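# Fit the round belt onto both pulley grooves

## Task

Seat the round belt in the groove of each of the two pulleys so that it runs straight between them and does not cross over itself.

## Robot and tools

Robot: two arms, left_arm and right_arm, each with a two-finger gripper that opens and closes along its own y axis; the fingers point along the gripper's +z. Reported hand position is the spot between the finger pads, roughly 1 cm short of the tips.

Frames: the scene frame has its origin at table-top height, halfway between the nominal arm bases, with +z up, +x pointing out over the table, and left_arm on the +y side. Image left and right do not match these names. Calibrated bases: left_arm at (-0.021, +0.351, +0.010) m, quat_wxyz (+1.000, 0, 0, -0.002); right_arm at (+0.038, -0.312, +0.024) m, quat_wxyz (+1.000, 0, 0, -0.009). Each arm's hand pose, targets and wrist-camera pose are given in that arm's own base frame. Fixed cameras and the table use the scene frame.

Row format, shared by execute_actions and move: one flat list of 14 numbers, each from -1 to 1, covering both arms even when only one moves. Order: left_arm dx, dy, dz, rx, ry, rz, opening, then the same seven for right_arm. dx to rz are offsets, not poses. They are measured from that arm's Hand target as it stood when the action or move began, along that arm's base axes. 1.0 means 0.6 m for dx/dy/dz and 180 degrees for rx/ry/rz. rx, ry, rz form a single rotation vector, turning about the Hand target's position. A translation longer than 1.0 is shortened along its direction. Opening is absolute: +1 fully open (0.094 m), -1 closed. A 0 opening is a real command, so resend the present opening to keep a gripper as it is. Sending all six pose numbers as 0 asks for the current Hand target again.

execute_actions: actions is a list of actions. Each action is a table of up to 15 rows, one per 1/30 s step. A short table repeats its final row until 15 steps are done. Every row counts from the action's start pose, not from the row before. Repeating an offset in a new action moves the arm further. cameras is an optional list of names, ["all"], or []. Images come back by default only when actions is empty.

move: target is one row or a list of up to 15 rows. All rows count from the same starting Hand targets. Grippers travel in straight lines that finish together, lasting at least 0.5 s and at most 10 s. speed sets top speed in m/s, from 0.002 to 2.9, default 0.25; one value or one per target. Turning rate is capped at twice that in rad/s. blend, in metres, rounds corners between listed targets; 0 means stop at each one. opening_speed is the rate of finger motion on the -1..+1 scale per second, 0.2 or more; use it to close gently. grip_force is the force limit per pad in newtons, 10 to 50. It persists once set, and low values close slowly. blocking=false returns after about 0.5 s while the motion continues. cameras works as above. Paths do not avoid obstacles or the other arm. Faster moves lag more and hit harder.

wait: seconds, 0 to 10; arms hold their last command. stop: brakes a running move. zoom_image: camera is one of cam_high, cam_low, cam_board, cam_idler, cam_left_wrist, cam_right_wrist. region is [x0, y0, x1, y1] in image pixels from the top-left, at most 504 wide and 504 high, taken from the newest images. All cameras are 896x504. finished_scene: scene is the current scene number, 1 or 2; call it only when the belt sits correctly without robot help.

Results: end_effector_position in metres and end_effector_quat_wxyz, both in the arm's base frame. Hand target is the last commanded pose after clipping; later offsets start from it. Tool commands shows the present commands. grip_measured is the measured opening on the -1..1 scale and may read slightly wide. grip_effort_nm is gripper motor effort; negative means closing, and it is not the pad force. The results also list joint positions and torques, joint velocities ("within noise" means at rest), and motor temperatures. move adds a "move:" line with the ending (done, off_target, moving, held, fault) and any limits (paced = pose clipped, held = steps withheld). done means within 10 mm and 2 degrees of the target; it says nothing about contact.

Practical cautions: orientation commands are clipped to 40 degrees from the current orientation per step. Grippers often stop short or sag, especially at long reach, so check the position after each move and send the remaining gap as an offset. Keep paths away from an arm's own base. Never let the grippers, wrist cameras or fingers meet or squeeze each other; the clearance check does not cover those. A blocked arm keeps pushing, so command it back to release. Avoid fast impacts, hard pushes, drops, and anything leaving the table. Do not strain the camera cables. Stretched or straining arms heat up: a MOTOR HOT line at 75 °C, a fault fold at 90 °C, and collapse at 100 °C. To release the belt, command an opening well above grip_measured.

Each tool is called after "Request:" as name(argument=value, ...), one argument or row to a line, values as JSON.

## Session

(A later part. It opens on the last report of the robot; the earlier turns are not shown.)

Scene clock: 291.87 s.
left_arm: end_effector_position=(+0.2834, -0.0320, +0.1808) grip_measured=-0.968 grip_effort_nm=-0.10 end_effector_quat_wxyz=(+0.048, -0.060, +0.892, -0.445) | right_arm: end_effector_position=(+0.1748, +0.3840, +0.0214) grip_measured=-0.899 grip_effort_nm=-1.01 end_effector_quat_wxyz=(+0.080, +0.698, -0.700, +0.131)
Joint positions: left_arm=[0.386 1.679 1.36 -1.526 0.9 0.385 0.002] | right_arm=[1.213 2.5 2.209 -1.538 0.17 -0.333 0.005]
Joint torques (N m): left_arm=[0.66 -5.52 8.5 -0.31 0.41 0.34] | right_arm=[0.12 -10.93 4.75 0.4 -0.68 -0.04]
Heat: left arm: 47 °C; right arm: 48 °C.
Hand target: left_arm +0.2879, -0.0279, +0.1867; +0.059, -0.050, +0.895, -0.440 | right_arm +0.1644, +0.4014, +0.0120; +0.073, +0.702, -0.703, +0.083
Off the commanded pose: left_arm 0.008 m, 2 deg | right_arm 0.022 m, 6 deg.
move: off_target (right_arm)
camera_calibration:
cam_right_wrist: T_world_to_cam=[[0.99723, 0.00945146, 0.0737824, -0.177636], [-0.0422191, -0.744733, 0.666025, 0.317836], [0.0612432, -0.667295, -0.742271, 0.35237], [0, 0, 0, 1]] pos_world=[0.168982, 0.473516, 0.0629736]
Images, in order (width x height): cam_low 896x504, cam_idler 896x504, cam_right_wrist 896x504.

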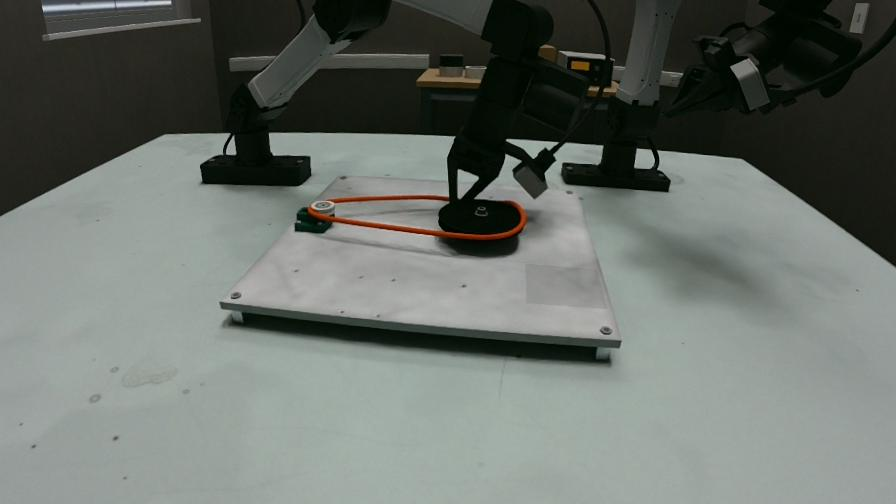

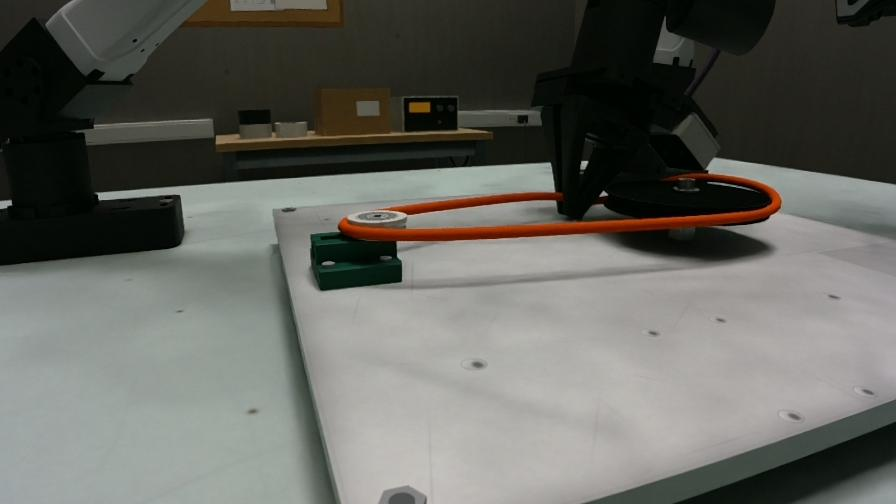

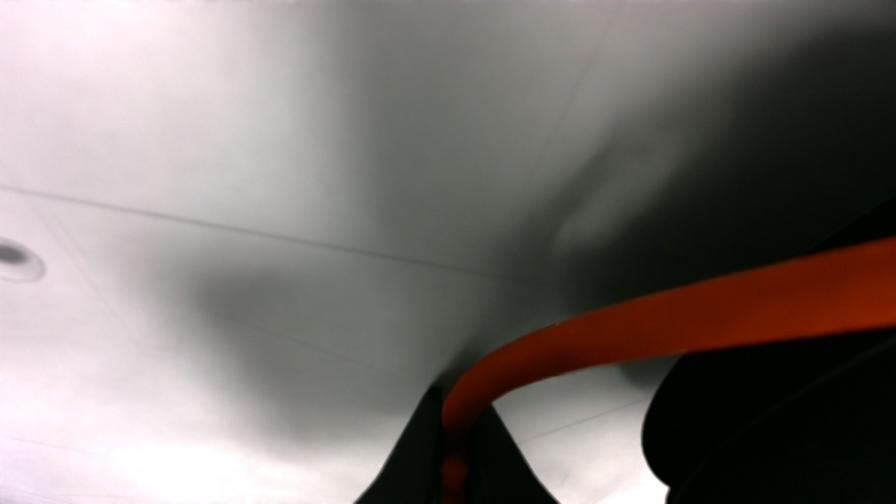

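Request:
move(
  target=[
    [0.012,-0.2,-0.07,0,0,0,-0.97,0,0,0,0,0,0,-0.96],
    [0.012,-0.27,-0.15,0,0,0,-0.97,0,0,0,0,0,0,-0.96],
  ],
  speed=0.15,
  cameras=["cam_idler","cam_low","cam_left_wrist"],
)

Request:
zoom_image(
  camera="cam_idler",
  region=[560, 130, 830, 280],
)

Request:
zoom_image(
  camera="cam_low",
  region=[430, 160, 560, 250],
)

Scene clock: 294.67 s.
left_arm: end_effector_position=(+0.2803, -0.1158, +0.1496) grip_measured=-0.968 grip_effort_nm=-0.10 end_effector_quat_wxyz=(+0.021, -0.031, +0.898, -0.439) | right_arm: end_effector_position=(+0.1748, +0.3840, +0.0214) grip_measured=-0.899 grip_effort_nm=-1.01 end_effector_quat_wxyz=(+0.080, +0.698, -0.700, +0.131)
Joint positions: left_arm=[0.078 1.576 1.148 -1.136 0.91 0.006 0.002] | right_arm=[1.213 2.5 2.209 -1.538 0.17 -0.333 0.005]
Joint torques (N m): left_arm=[0.9 -5.44 6.05 0.27 0.49 0.19] | right_arm=[0.13 -10.91 4.93 0.42 -0.72 -0.02]
Heat: left arm: 47 °C; right arm: 48 °C.
Hand target: left_arm +0.2814, -0.1135, +0.1501; +0.024, -0.033, +0.898, -0.439 (not the last commanded pose) | right_arm +0.1644, +0.4014, +0.0120; +0.073, +0.702, -0.703, +0.083
Off the commanded pose: left_arm 0.092 m, 5 deg | right_arm 0.022 m, 6 deg.
move: held (left_arm; a check stopped the path), off_target (right_arm); path passed 0 of 2 targets; limits=held
pose unreachable (left arm): on one or more control steps of this call, first in action 0 (counted from 0), this arm could not follow its commanded pose, so it was not sent that pose on those steps. It may still have moved: this result reports where it is.
cause: moving toward the commanded pose would bring a part of the arm too close to another arm (this arm's fingers and the right arm's wrist (the part past joint 4), along the way the arms are being sent, or toward where that arm still pushes).
camera_calibration:
cam_left_wrist: T_world_to_cam=[[0.0363092, -0.61512, 0.787597, -0.20035], [-0.937349, 0.252295, 0.240258, 0.296946], [-0.346495, -0.746977, -0.567422, 0.181921], [0, 0, 0, 1]] pos_world=[0.348652, -0.0622666, 0.189677]
Images, in order (width x height): cam_low 896x504, cam_idler 896x504, cam_left_wrist 896x504.

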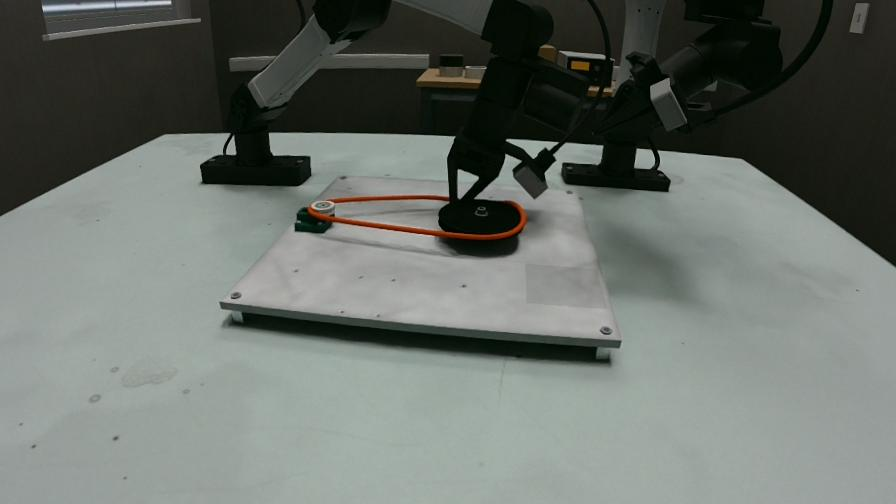

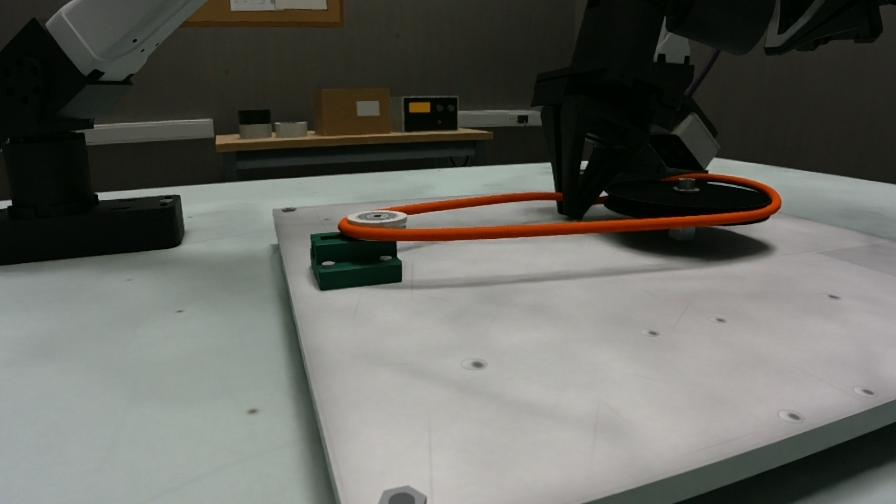

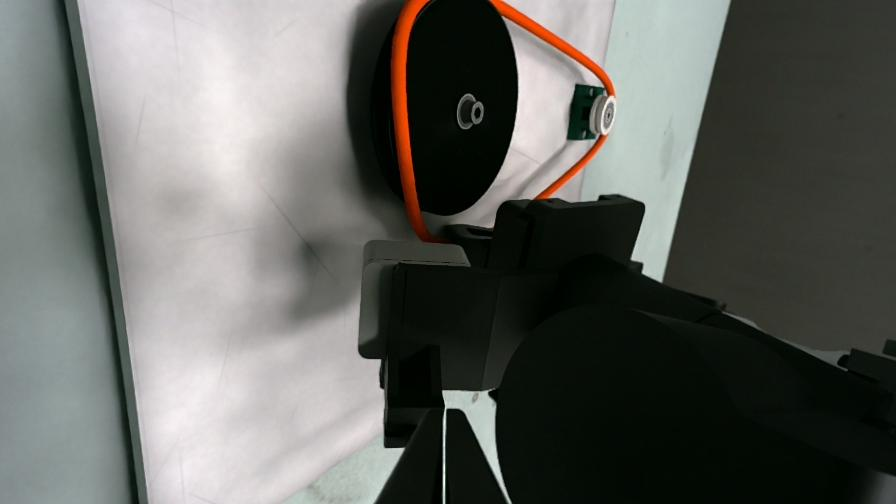

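Scaled by 1.867 from the camera's 896x504 image, which has a finer 1280x720 frame.

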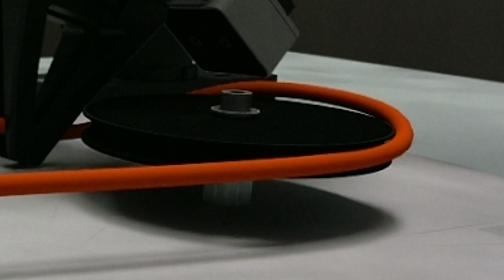

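Scaled by 3.877 from the camera's 896x504 image, which has a finer 1280x720 frame.

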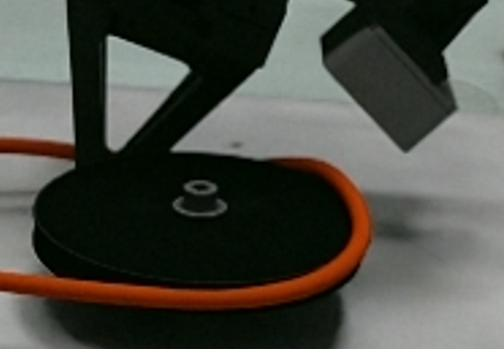

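Request:
move(
  target=[
    [0,0.05,0.03,0,0,0,-0.97,-0.01,-0.1,0.0,0,0,0,-0.96],
    [0,0.05,0.03,0,0,0,-0.97,0.035,-0.115,0.015,0.08,0,0,-0.96],
  ],
  speed=0.08,
  cameras=["cam_idler","cam_low"],
)

Request:
zoom_image(
  camera="cam_idler",
  region=[560, 130, 830, 280],
)

Request:
zoom_image(
  camera="cam_low",
  region=[300, 150, 560, 280],
)

Scene clock: 299.30 s.
left_arm: end_effector_position=(+0.2749, -0.0875, +0.1618) grip_measured=-0.968 grip_effort_nm=-0.10 end_effector_quat_wxyz=(+0.011, -0.042, +0.895, -0.443) | right_arm: end_effector_position=(+0.1875, +0.3352, +0.0194) grip_measured=-0.899 grip_effort_nm=-1.01 end_effector_quat_wxyz=(-0.015, +0.705, -0.709, +0.002)
Joint positions: left_arm=[0.188 1.615 1.228 -1.337 0.91 0.17 0.002] | right_arm=[1.067 2.036 1.465 -0.971 0.013 -0.498 0.005]
Joint torques (N m): left_arm=[0.84 -5.18 8.75 -0.09 0.41 0.33] | right_arm=[-0.73 -10.35 3.92 0.46 -0.15 -0.04]
Heat: left arm: 46 °C; right arm: 49 °C.
Hand target: left_arm +0.2814, -0.0835, +0.1681; +0.024, -0.033, +0.898, -0.439 | right_arm +0.1854, +0.3325, +0.0210; -0.016, +0.706, -0.708, -0.006
Off the commanded pose: left_arm 0.010 m, 2 deg | right_arm 0.004 m, 1 deg.
move: done
Images, in order (width x height): cam_low 896x504, cam_idler 896x504.

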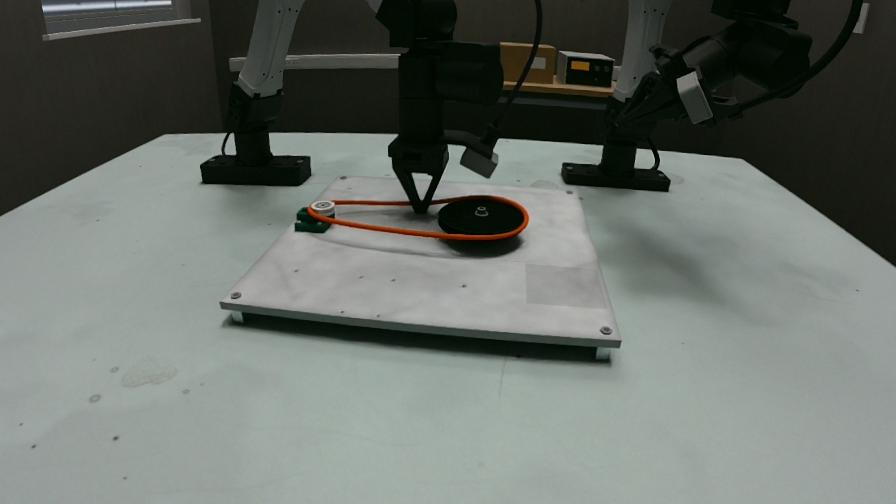

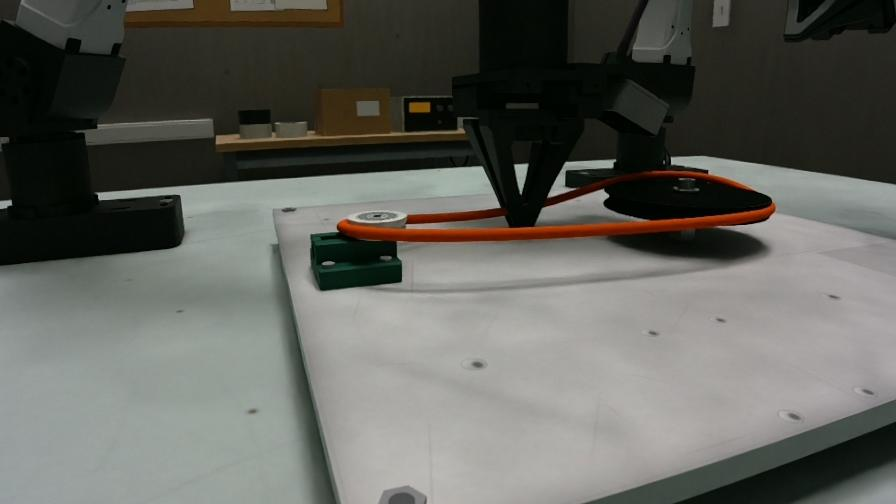

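Scaled by 1.867 from the camera's 896x504 image, which has a finer 1280x720 frame.

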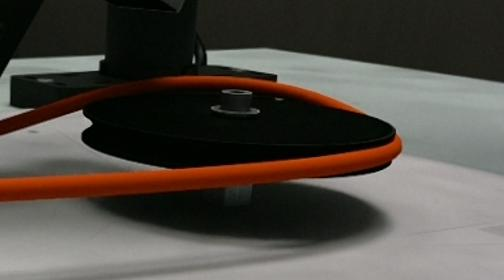

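Scaled by 1.938 from the camera's 896x504 image, which has a finer 1280x720 frame.

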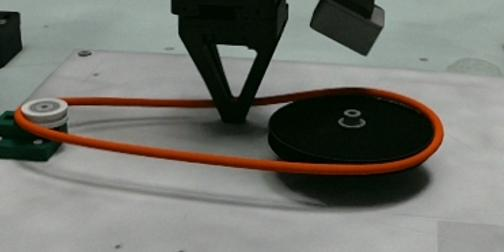

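Request:
move(
  target=[
    [0,0.0,0,0,0,0,-0.97,-0.01,0.0,0.008,0,0,0,-0.96],
    [0,0,0,0,0,0,-0.97,-0.01,0,0.008,0,0,0,-0.7],
  ],
  speed=0.06,
  opening_speed=0.2,
  cameras=["cam_idler","cam_low"],
)

Request:
zoom_image(
  camera="cam_idler",
  region=[560, 130, 830, 280],
)

Request:
zoom_image(
  camera="cam_low",
  region=[300, 150, 560, 280],
)

Scene clock: 302.10 s.
left_arm: end_effector_position=(+0.2749, -0.0875, +0.1618) grip_measured=-0.968 grip_effort_nm=-0.10 end_effector_quat_wxyz=(+0.011, -0.042, +0.895, -0.443) | right_arm: end_effector_position=(+0.1868, +0.3339, +0.0198) grip_measured=-0.702 grip_effort_nm=0.10 end_effector_quat_wxyz=(-0.016, +0.705, -0.709, +0.002)
Joint positions: left_arm=[0.188 1.615 1.228 -1.337 0.91 0.17 0.002] | right_arm=[1.067 2.03 1.457 -0.969 0.013 -0.499 0.014]
Joint torques (N m): left_arm=[0.84 -5.18 8.75 -0.09 0.41 0.33] | right_arm=[0.4 -10.88 4.27 0.28 -0.12 0.18]
Heat: left arm: 46 °C; right arm: 49 °C.
Hand target: left_arm +0.2814, -0.0835, +0.1681; +0.024, -0.033, +0.898, -0.439 | right_arm +0.1794, +0.3325, +0.0259; -0.016, +0.706, -0.708, -0.006
Off the commanded pose: left_arm 0.010 m, 2 deg | right_arm 0.010 m, 1 deg.
move: done
Images, in order (width x height): cam_low 896x504, cam_idler 896x504.

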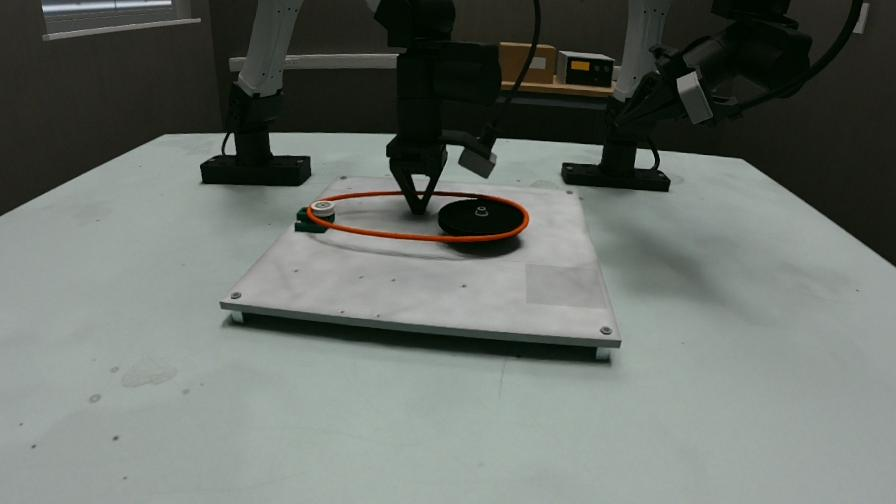

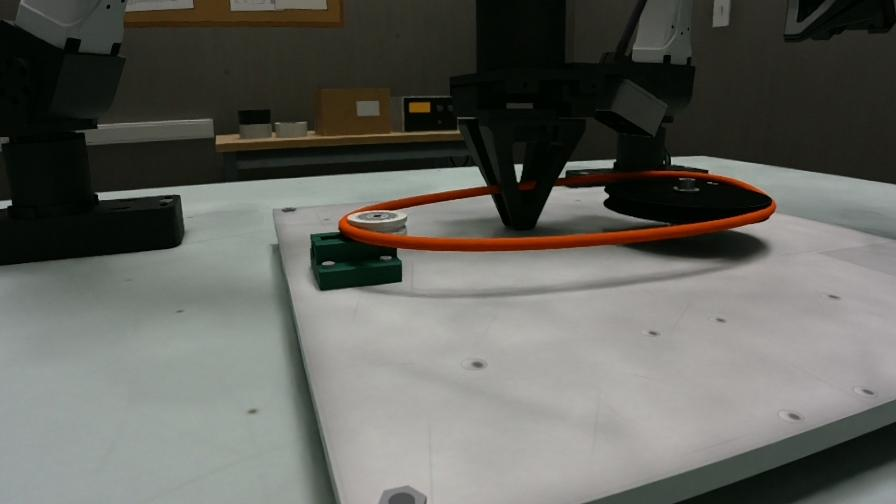

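Scaled by 1.867 from the camera's 896x504 image, which has a finer 1280x720 frame.

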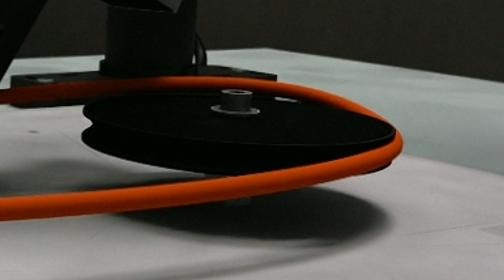

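Scaled by 1.938 from the camera's 896x504 image, which has a finer 1280x720 frame.

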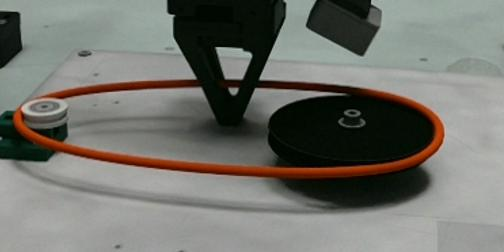

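Request:
move(
  target=[
    [0,0.0,0,0,0,0,-0.97,0.01,0.0,0,0,0,0,-0.6],
    [0,0,0,0,0,0,-0.97,0.01,0,0.13,0,0,0,-0.6],
  ],
  speed=0.06,
  cameras=["cam_idler","cam_low"],
)

Request:
zoom_image(
  camera="cam_idler",
  region=[560, 130, 830, 280],
)

Request:
zoom_image(
  camera="cam_low",
  region=[300, 150, 560, 280],
)

Request:
zoom_image(
  camera="cam_idler",
  region=[260, 150, 460, 310],
)

Scene clock: 305.77 s.
left_arm: end_effector_position=(+0.2749, -0.0875, +0.1618) grip_measured=-0.968 grip_effort_nm=-0.10 end_effector_quat_wxyz=(+0.011, -0.042, +0.895, -0.443) | right_arm: end_effector_position=(+0.1838, +0.3282, +0.0844) grip_measured=-0.601 grip_effort_nm=0.10 end_effector_quat_wxyz=(+0.005, +0.705, -0.709, +0.008)
Joint positions: left_arm=[0.188 1.615 1.228 -1.337 0.91 0.17 0.002] | right_arm=[1.066 1.993 1.665 -1.257 0.013 -0.499 0.019]
Joint torques (N m): left_arm=[0.84 -5.18 8.73 -0.09 0.41 0.33] | right_arm=[-0.92 -11.56 7.73 0.14 -0.11 0.01]
Heat: left arm: 46 °C; right arm: 49 °C.
Hand target: left_arm +0.2814, -0.0835, +0.1681; +0.024, -0.033, +0.898, -0.439 | right_arm +0.1855, +0.3325, +0.1040; -0.016, +0.706, -0.708, -0.006
Off the commanded pose: left_arm 0.010 m, 2 deg | right_arm 0.020 m, 3 deg.
move: off_target (right_arm)
Images, in order (width x height): cam_low 896x504, cam_idler 896x504.

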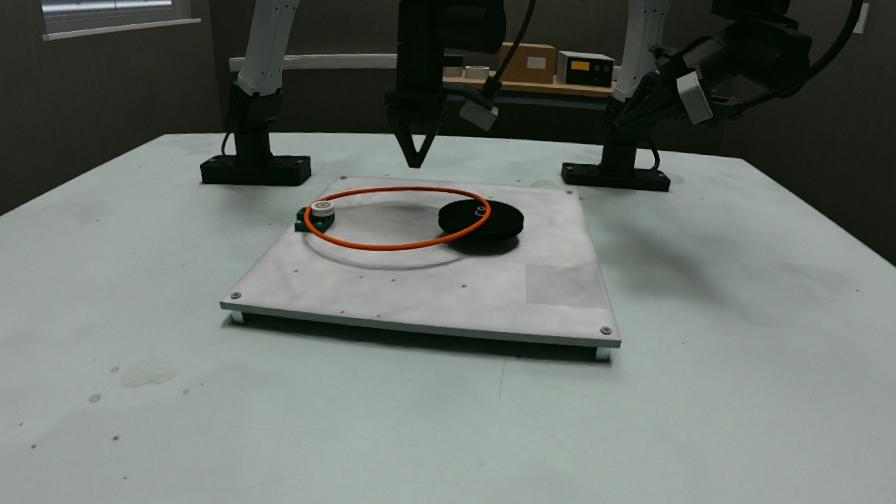

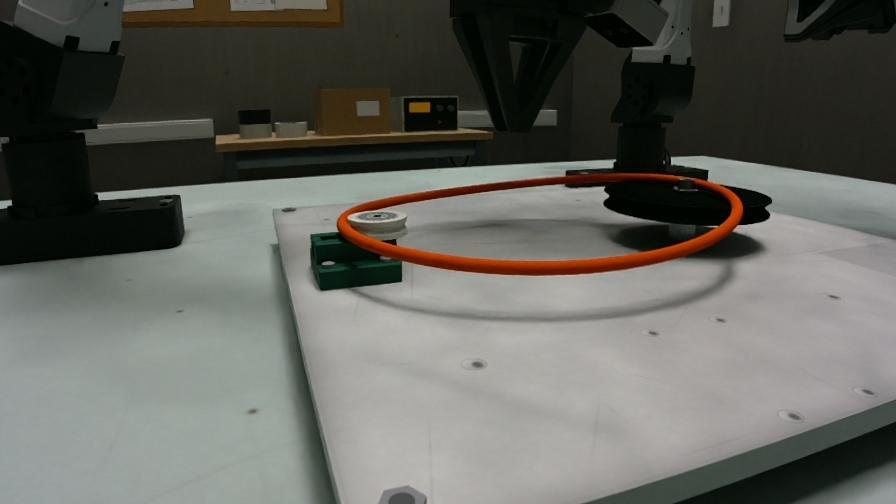

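Scaled by 1.867 from the camera's 896x504 image, which has a finer 1280x720 frame.

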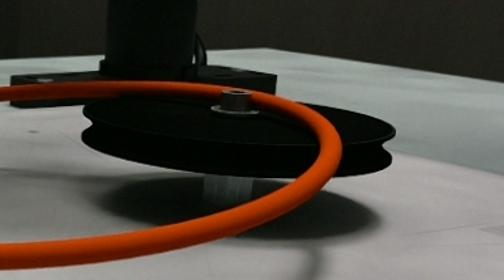

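Scaled by 1.938 from the camera's 896x504 image, which has a finer 1280x720 frame.

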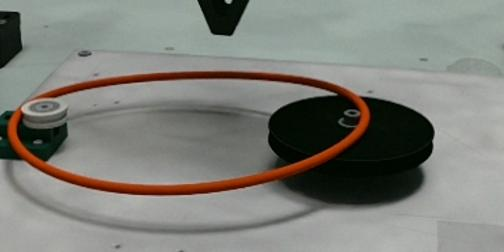

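Scaled by 2.520 from the camera's 896x504 image, which has a finer 1280x720 frame.

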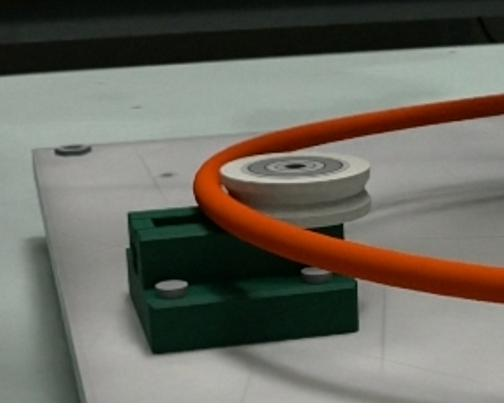

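Request:
move(
  target=[
    [0,0.02,0,0.25,0,0,-0.55,0,-0.04,0.06,0,0,0,-0.6],
    [0.03,-0.1,-0.05,0.25,0,0,-0.55,-0.11,-0.25,0.07,0,0,0,-0.6],
  ],
  speed=0.2,
)

Request:
move(
  target=[
    [0.006,-0.162,-0.1,0,0,0,-0.55,0,0,0,0,0,0,-0.6],
  ],
  speed=0.15,
  cameras=["cam_left_wrist"],
)

Scene clock: 311.27 s.
left_arm: end_effector_position=(+0.2868, -0.1392, +0.1289) grip_measured=-0.552 grip_effort_nm=0.14 end_effector_quat_wxyz=(+0.010, -0.018, +0.998, -0.059) | right_arm: end_effector_position=(+0.1236, +0.1856, +0.1465) grip_measured=-0.601 grip_effort_nm=0.10 end_effector_quat_wxyz=(-0.021, +0.705, -0.709, +0.002)
Joint positions: left_arm=[-0.397 1.684 1.443 -1.264 0.1 -0.436 0.021] | right_arm=[0.993 1.348 1.2 -1.382 0.012 -0.572 0.019]
Joint torques (N m): left_arm=[-0.39 -6.17 9.18 0.55 -0.09 -0.07] | right_arm=[-0.76 -4.42 4.94 0.29 -0.18 0.05]
Motor temperatures (°C): left_arm=[27 46 40 30 26 25 29] | right_arm=[26 50 34 27 25 27 27]
Heat: left arm: 46 °C; right arm: 50 °C.
Hand target: left_arm +0.2994, -0.1434, +0.1381; +0.035, -0.021, +0.997, -0.062 | right_arm +0.1195, +0.1826, +0.1459; -0.016, +0.706, -0.708, -0.006
Off the commanded pose: left_arm 0.016 m, 3 deg | right_arm 0.005 m, 1 deg.
move: off_target (left_arm)

Scene clock: 312.73 s.
left_arm: end_effector_position=(+0.2898, -0.2331, +0.0688) grip_measured=-0.552 grip_effort_nm=0.14 end_effector_quat_wxyz=(+0.010, -0.016, +0.998, -0.053) | right_arm: end_effector_position=(+0.1236, +0.1856, +0.1465) grip_measured=-0.601 grip_effort_nm=0.10 end_effector_quat_wxyz=(-0.021, +0.705, -0.709, +0.002)
Joint positions: left_arm=[-0.644 1.895 1.463 -1.058 0.072 -0.678 0.021] | right_arm=[0.993 1.348 1.2 -1.382 0.012 -0.572 0.019]
Joint torques (N m): left_arm=[-0.16 -7.76 9.07 0.59 -0.11 -0.06] | right_arm=[-0.81 -4.72 4.96 0.32 -0.17 0.07]
Heat: left arm: 46 °C; right arm: 50 °C.
Hand target: left_arm +0.3031, -0.2407, +0.0781; +0.035, -0.021, +0.997, -0.062 | right_arm +0.1195, +0.1826, +0.1459; -0.016, +0.706, -0.708, -0.006
Off the commanded pose: left_arm 0.018 m, 3 deg | right_arm 0.005 m, 1 deg.
move: off_target (left_arm)
camera_calibration:
cam_left_wrist: T_world_to_cam=[[0.0294589, -0.99425, 0.102956, -0.248467], [-0.921187, 0.0129774, 0.388905, 0.284272], [-0.388004, -0.106298, -0.915507, 0.237083], [0, 0, 0, 1]] pos_world=[0.361176, -0.225526, 0.132077]
Images, in order (width x height): cam_left_wrist 896x504.

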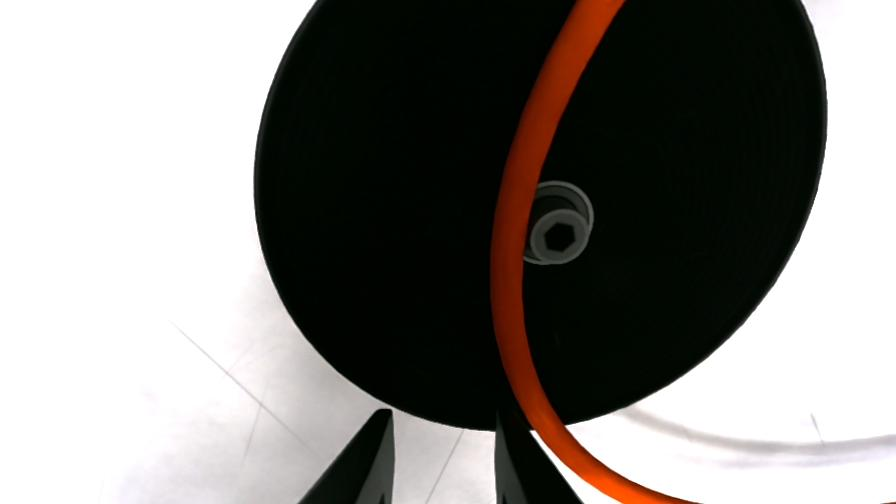

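Request:
move(
  target=[
    [0.0,-0.01,0.015,0,-0.07,0,-0.5,0,0,0,0,0,0,-0.6],
  ],
  speed=0.15,
  cameras=["cam_left_wrist"],
)

Scene clock: 314.97 s.
left_arm: end_effector_position=(+0.3003, -0.2452, +0.0764) grip_measured=-0.502 grip_effort_nm=0.14 end_effector_quat_wxyz=(+0.121, -0.008, +0.991, -0.055) | right_arm: end_effector_position=(+0.1236, +0.1856, +0.1465) grip_measured=-0.601 grip_effort_nm=0.10 end_effector_quat_wxyz=(-0.021, +0.705, -0.709, +0.002)
Joint positions: left_arm=[-0.72 1.795 1.334 -0.854 -0.079 -0.727 0.023] | right_arm=[0.993 1.348 1.2 -1.382 0.012 -0.572 0.019]
Joint torques (N m): left_arm=[-0.57 -10.25 5.27 0.96 -0.24 -0.07] | right_arm=[-0.85 -4.57 4.93 0.31 -0.2 0.01]
Heat: left arm: 46 °C; right arm: 49 °C.
Hand target: left_arm +0.3031, -0.2467, +0.0872; +0.144, -0.015, +0.987, -0.064 | right_arm +0.1195, +0.1826, +0.1459; -0.016, +0.706, -0.708, -0.006
Off the commanded pose: left_arm 0.011 m, 3 deg | right_arm 0.005 m, 1 deg.
move: off_target (left_arm)
camera_calibration:
cam_left_wrist: T_world_to_cam=[[0.00313815, -0.994108, 0.10835, -0.254118], [-0.984593, 0.0158716, 0.174139, 0.327233], [-0.174832, -0.107227, -0.978742, 0.187323], [0, 0, 0, 1]] pos_world=[0.355739, -0.237729, 0.153891]
Images, in order (width x height): cam_left_wrist 896x504.

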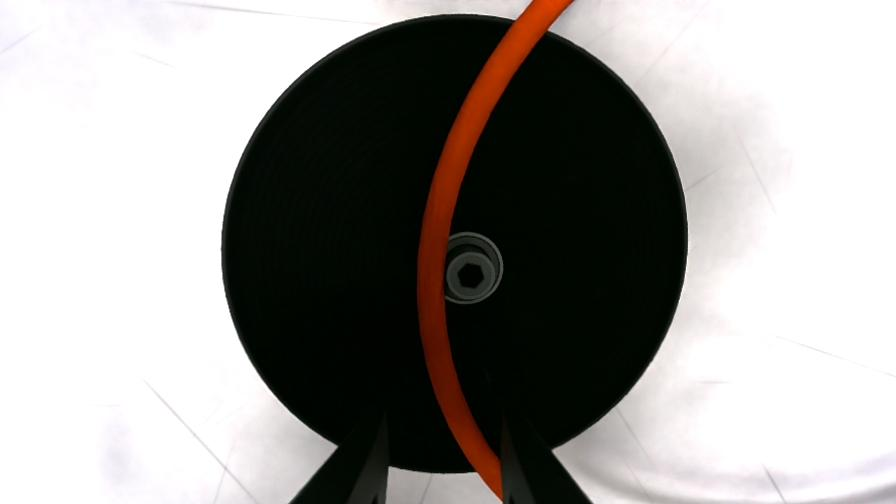

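Request:
move(
  target=[
    [0.018,0.0,0.0,0,0,0,-0.55,0,0,0,0,0,0,-0.6],
    [0.014,0,-0.035,0,0,0,-0.55,0,0,0,0,0,0,-0.6],
    [0.014,0,-0.035,0,0,0,-0.97,0,0,0,0,0,0,-0.6],
  ],
  speed=0.08,
  opening_speed=0.5,
)

Scene clock: 318.23 s.
left_arm: end_effector_position=(+0.3070, -0.2486, +0.0681) grip_measured=-0.968 grip_effort_nm=-0.10 end_effector_quat_wxyz=(+0.135, -0.011, +0.989, -0.067) | right_arm: end_effector_position=(+0.1236, +0.1856, +0.1465) grip_measured=-0.601 grip_effort_nm=0.10 end_effector_quat_wxyz=(-0.021, +0.705, -0.709, +0.002)
Joint positions: left_arm=[-0.716 1.8 1.297 -0.776 -0.079 -0.727 0.002] | right_arm=[0.993 1.348 1.2 -1.382 0.012 -0.572 0.019]
Joint torques (N m): left_arm=[0.53 -7.25 5.42 1.02 -0.19 0.11] | right_arm=[-0.72 -4.48 4.85 0.29 -0.2 -0.03]
Heat: left arm: 47 °C; right arm: 48 °C.
Hand target: left_arm +0.3114, -0.2467, +0.0661; +0.144, -0.014, +0.987, -0.064 | right_arm +0.1195, +0.1826, +0.1459; -0.016, +0.706, -0.708, -0.006
Off the commanded pose: left_arm 0.005 m, 1 deg | right_arm 0.005 m, 1 deg.
move: done

Request:
move(
  target=[
    [0,0.0,0.0,0,0,0,-0.55,0,0,0,0,0,0,-0.6],
    [0,0,-0.014,0,0,0,-0.55,0,0,0,0,0,0,-0.6],
    [0,0,-0.014,0,0,0,-0.97,0,0,0,0,0,0,-0.6],
  ],
  speed=0.06,
  opening_speed=0.5,
  cameras=["cam_left_wrist"],
)

Scene clock: 321.70 s.
left_arm: end_effector_position=(+0.3091, -0.2454, +0.0628) grip_measured=-0.908 grip_effort_nm=-0.97 end_effector_quat_wxyz=(+0.141, -0.014, +0.988, -0.061) | right_arm: end_effector_position=(+0.1236, +0.1856, +0.1465) grip_measured=-0.601 grip_effort_nm=0.10 end_effector_quat_wxyz=(-0.021, +0.705, -0.709, +0.002)
Joint positions: left_arm=[-0.713 1.803 1.278 -0.752 -0.095 -0.727 0.004] | right_arm=[0.993 1.348 1.2 -1.382 0.012 -0.572 0.019]
Joint torques (N m): left_arm=[0.27 -6.78 5.04 1.1 -0.03 0.11] | right_arm=[-0.98 -4.6 4.97 0.3 -0.14 0.02]
Heat: left arm: 46 °C; right arm: 48 °C.
Hand target: left_arm +0.3115, -0.2467, +0.0578; +0.144, -0.015, +0.987, -0.064 | right_arm +0.1195, +0.1826, +0.1459; -0.016, +0.706, -0.708, -0.006
Off the commanded pose: left_arm 0.006 m, 1 deg | right_arm 0.005 m, 1 deg.
move: done
camera_calibration:
cam_left_wrist: T_world_to_cam=[[0.010392, -0.992582, 0.121134, -0.255487], [-0.990691, 0.00622372, 0.135989, 0.34016], [-0.135734, -0.121419, -0.983277, 0.160297], [0, 0, 0, 1]] pos_world=[0.361406, -0.236246, 0.142307]
Images, in order (width x height): cam_left_wrist 896x504.

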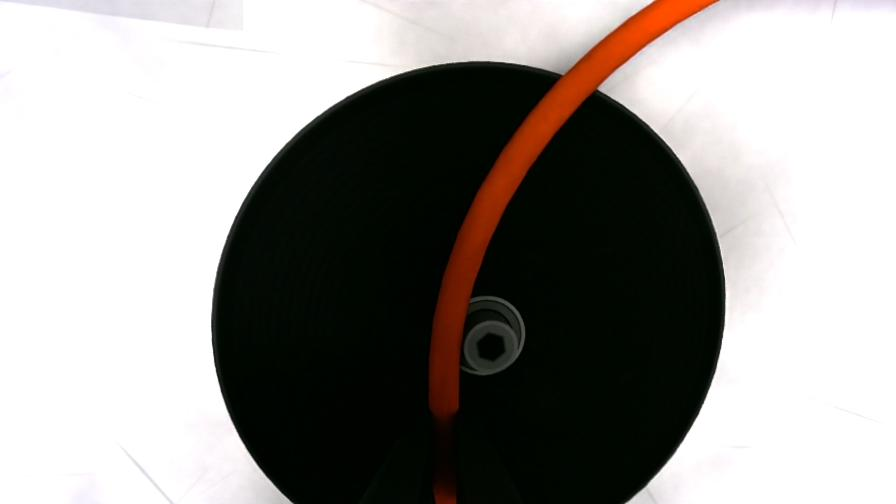

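Request:
move(
  target=[
    [0,0,0.05,0,0,0,-0.97,0,0,0,0,0,0,-0.6],
    [0.04,0.11,0.062,0,0,0,-0.97,0,0,0,0,0,0,-0.6],
    [0.11,0.165,0.062,0,0,0.1,-0.97,0,0,0,0,0,0,-0.6],
    [0.11,0.165,-0.028,0,0,0.15,-0.97,0,0,0,0,0,0,-0.6],
  ],
  speed=0.14,
  blend=[0.01,0.01,0.01,0],
)

Request:
move(
  target=[
    [-0.03,0,0,0,0,-0.05,-0.97,0.185,0.15,-0.05,0,0,0,-0.5],
    [-0.03,0,0,0,0,-0.05,-0.97,0.185,0.25,-0.11,0,0,0,-0.5],
  ],
  speed=0.15,
  cameras=["cam_idler","cam_low","cam_right_wrist"],
)

Request:
zoom_image(
  camera="cam_low",
  region=[280, 120, 620, 300],
)

Scene clock: 325.87 s.
left_arm: end_effector_position=(+0.3739, -0.1829, +0.0549) grip_measured=-0.910 grip_effort_nm=-1.01 end_effector_quat_wxyz=(+0.137, -0.212, +0.963, -0.096) | right_arm: end_effector_position=(+0.1236, +0.1856, +0.1465) grip_measured=-0.601 grip_effort_nm=0.10 end_effector_quat_wxyz=(-0.021, +0.705, -0.709, +0.002)
Joint positions: left_arm=[-0.465 1.857 1.304 -0.682 -0.024 -0.894 0.004] | right_arm=[0.993 1.348 1.2 -1.382 0.012 -0.572 0.019]
Joint torques (N m): left_arm=[2.56 -6.53 4.48 0.68 -1.34 -0.11] | right_arm=[-0.75 -4.37 4.92 0.31 -0.13 0.04]
Heat: left arm: 47 °C; right arm: 47 °C.
Hand target: left_arm +0.3773, -0.1476, +0.0408; +0.155, -0.245, +0.957, -0.028 | right_arm +0.1195, +0.1826, +0.1459; -0.016, +0.706, -0.708, -0.006
Off the commanded pose: left_arm 0.038 m, 9 deg | right_arm 0.005 m, 1 deg.
move: off_target (left_arm)

Scene clock: 328.33 s.
left_arm: end_effector_position=(+0.3670, -0.1816, +0.0508) grip_measured=-0.910 grip_effort_nm=-1.01 end_effector_quat_wxyz=(+0.152, -0.154, +0.971, -0.101) | right_arm: end_effector_position=(+0.2270, +0.3221, +0.0775) grip_measured=-0.502 grip_effort_nm=0.10 end_effector_quat_wxyz=(-0.003, +0.708, -0.706, +0.003)
Joint positions: left_arm=[-0.465 1.815 1.221 -0.609 -0.013 -0.776 0.004] | right_arm=[0.96 2.049 1.72 -1.236 0.008 -0.614 0.023]
Joint torques (N m): left_arm=[2.54 -8.34 3.56 0.46 -0.97 0.25] | right_arm=[-0.06 -7.88 7.83 0.47 -0.11 0.25]
Heat: left arm: 47 °C; right arm: 47 °C.
Hand target: left_arm +0.3594, -0.1476, +0.0409; +0.152, -0.169, +0.973, -0.040 | right_arm +0.2304, +0.3325, +0.0797; -0.016, +0.706, -0.708, -0.006
Off the commanded pose: left_arm 0.036 m, 7 deg | right_arm 0.011 m, 2 deg.
move: off_target (left_arm, right_arm)
camera_calibration:
cam_right_wrist: T_world_to_cam=[[0.999911, 0.00446471, 0.0125633, -0.2275], [-0.00120895, -0.908027, 0.418911, 0.299013], [0.0132782, -0.418889, -0.90794, 0.293207], [0, 0, 0, 1]] pos_world=[0.223948, 0.395349, 0.143813]
Images, in order (width x height): cam_low 896x504, cam_idler 896x504, cam_right_wrist 896x504.

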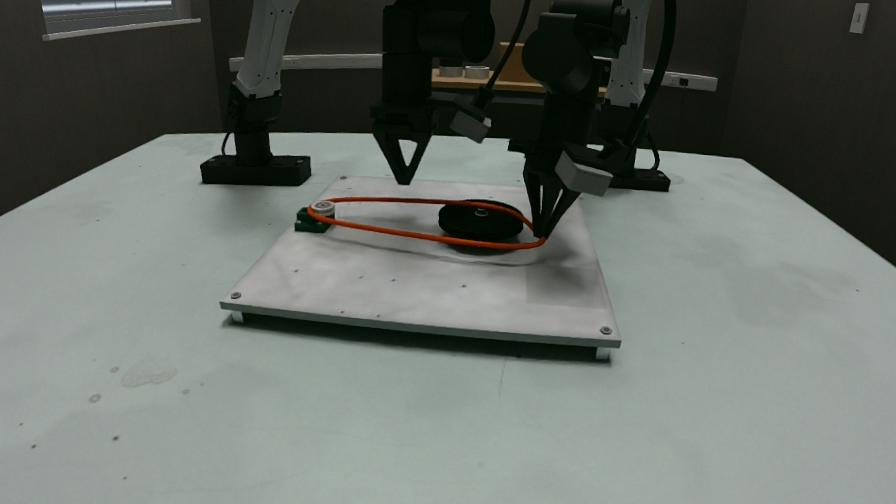

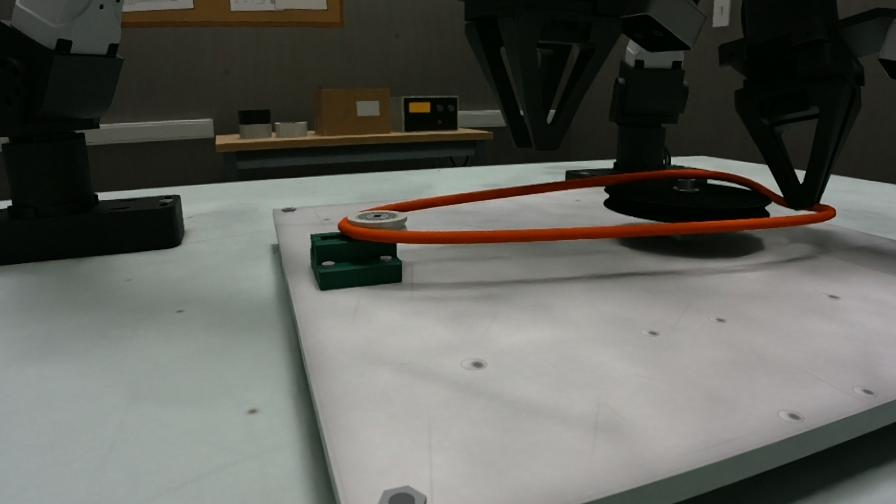

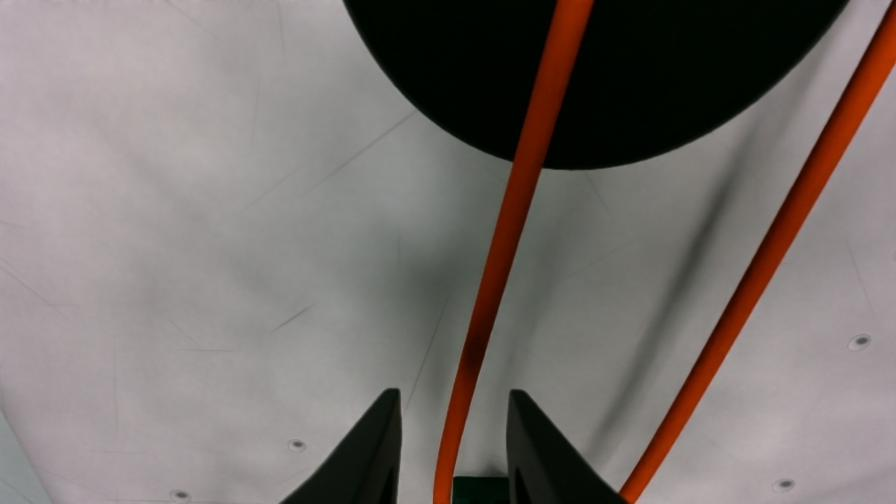

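Scaled by 1.482 from the camera's 896x504 image, which has a finer 1280x720 frame.

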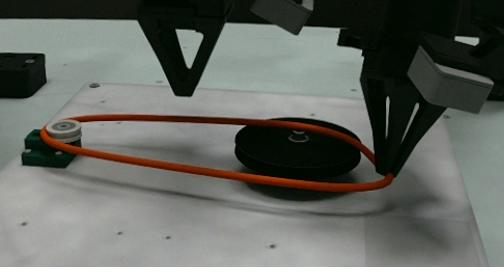

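Request:
move(
  target=[
    [0,0,0,0,0,0,-0.96,0,0,-0.073,0,0,0,-0.5],
    [0,0,0,0,0,0,-0.96,0,0,-0.073,0,0,0,-0.96],
    [-0.015,0,0,0,0,-0.1,-0.96,-0.073,0,-0.043,0,0,0,-0.96],
    [-0.02,0,-0.01,0,0,-0.1,-0.96,-0.143,0.03,0.011,0,0,0,-0.96],
  ],
  speed=0.11,
)

Request:
move(
  target=[
    [-0.02,-0.05,0.013,-0.19,0,0,-0.96,0,0,0,0,0,0,-0.96],
    [-0.02,-0.06,0.01,-0.25,0,0,-0.96,-0.007,0,-0.084,0,0,0,-0.96],
    [-0.02,-0.07,0,-0.25,0,0,-0.96,-0.007,0,-0.104,0,0,0,-0.96],
    [-0.02,-0.07,0,-0.25,0,0,-0.85,-0.007,0,-0.104,0,0,0,-0.96],
  ],
  speed=0.11,
  cameras=["cam_idler","cam_left_wrist"],
)

Request:
zoom_image(
  camera="cam_idler",
  region=[500, 80, 830, 280],
)

Scene clock: 334.67 s.
left_arm: end_effector_position=(+0.3492, -0.1902, +0.0492) grip_measured=-0.910 grip_effort_nm=-1.01 end_effector_quat_wxyz=(+0.147, +0.015, +0.980, -0.136) | right_arm: end_effector_position=(+0.1760, +0.3420, +0.0611) grip_measured=-0.898 grip_effort_nm=-1.01 end_effector_quat_wxyz=(-0.027, +0.695, -0.717, +0.040)
Joint positions: left_arm=[-0.445 1.763 1.138 -0.559 0.122 -0.439 0.004] | right_arm=[1.138 2.004 1.585 -1.13 0.094 -0.402 0.005]
Joint torques (N m): left_arm=[3.88 -7.6 3.49 0.53 -1.17 0.2] | right_arm=[3.32 -12.62 8.18 -0.42 -0.9 0.18]
Heat: left arm: 47 °C; right arm: 48 °C.
Hand target: left_arm +0.3474, -0.1477, +0.0349; +0.144, -0.014, +0.987, -0.064 | right_arm +0.1447, +0.3506, +0.0864; -0.016, +0.706, -0.708, -0.006
Off the commanded pose: left_arm 0.045 m, 9 deg | right_arm 0.041 m, 6 deg.
move: off_target (left_arm, right_arm)

Scene clock: 339.97 s.
left_arm: end_effector_position=(+0.3410, -0.1939, +0.0483) grip_measured=-0.852 grip_effort_nm=0.12 end_effector_quat_wxyz=(+0.141, -0.052, +0.880, -0.451) | right_arm: end_effector_position=(+0.1683, +0.3423, +0.0277) grip_measured=-0.898 grip_effort_nm=-1.01 end_effector_quat_wxyz=(-0.038, +0.697, -0.715, +0.037)
Joint positions: left_arm=[-0.199 1.739 0.752 0.09 0.783 -0.605 0.007] | right_arm=[1.158 2.004 1.448 -0.972 0.097 -0.389 0.005]
Joint torques (N m): left_arm=[0.08 -5.41 4 1.18 0.06 0.07] | right_arm=[2.59 -8.69 4.6 0.37 -0.88 0.21]
Heat: left arm: 46 °C; right arm: 49 °C.
Hand target: left_arm +0.3355, -0.1897, +0.0350; +0.128, -0.069, +0.888, -0.437 | right_arm +0.1404, +0.3505, +0.0239; -0.016, +0.706, -0.708, -0.006
Off the commanded pose: left_arm 0.015 m, 3 deg | right_arm 0.029 m, 6 deg.
move: off_target (left_arm, right_arm); target 4's new opening was sent with left_arm's hand 0.013 m and 3 deg from that target
camera_calibration:
cam_left_wrist: T_world_to_cam=[[-0.0349235, -0.590442, 0.806324, -0.142668], [-0.992159, 0.117366, 0.0429708, 0.400017], [-0.120007, -0.798501, -0.589911, 0.00102014], [0, 0, 0, 1]] pos_world=[0.39202, -0.130371, 0.0984496]
Images, in order (width x height): cam_idler 896x504, cam_left_wrist 896x504.

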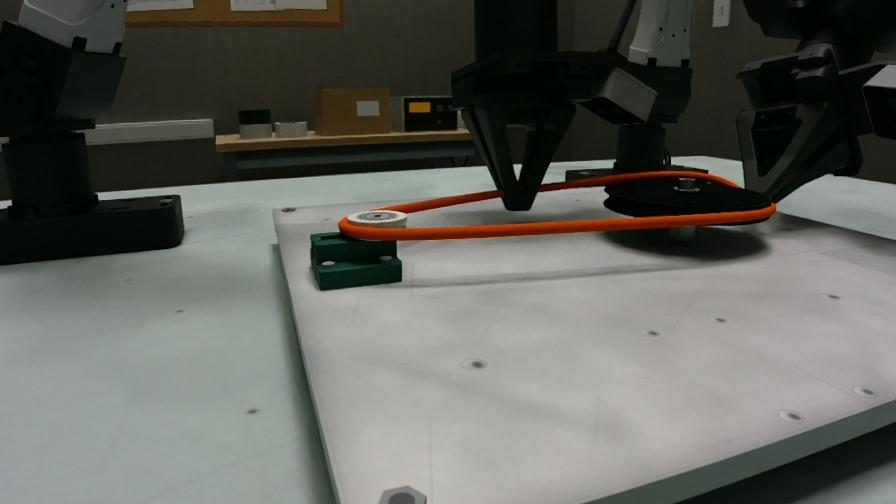

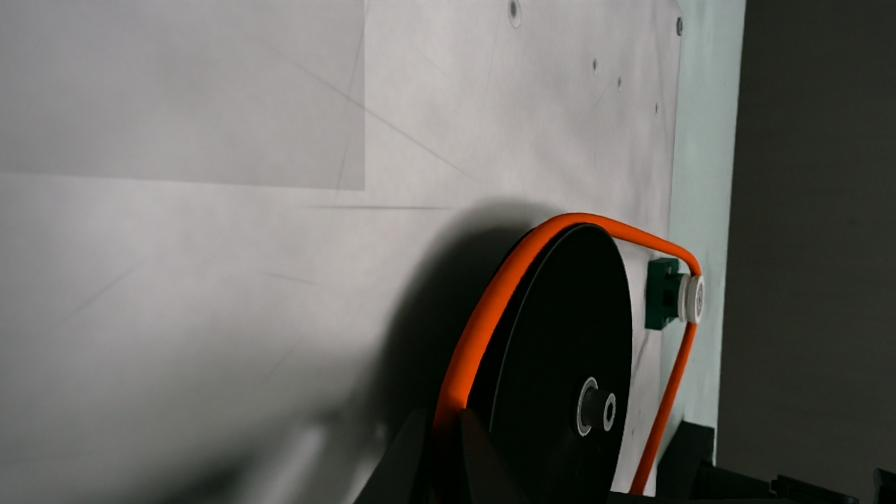

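Scaled by 1.527 from the camera's 896x504 image, which has a finer 1280x720 frame.

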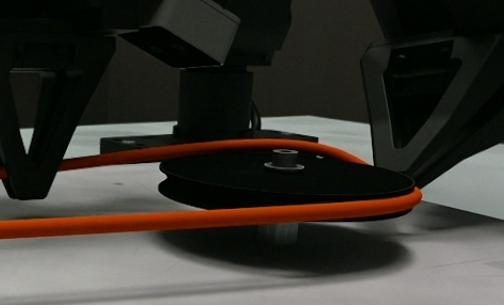

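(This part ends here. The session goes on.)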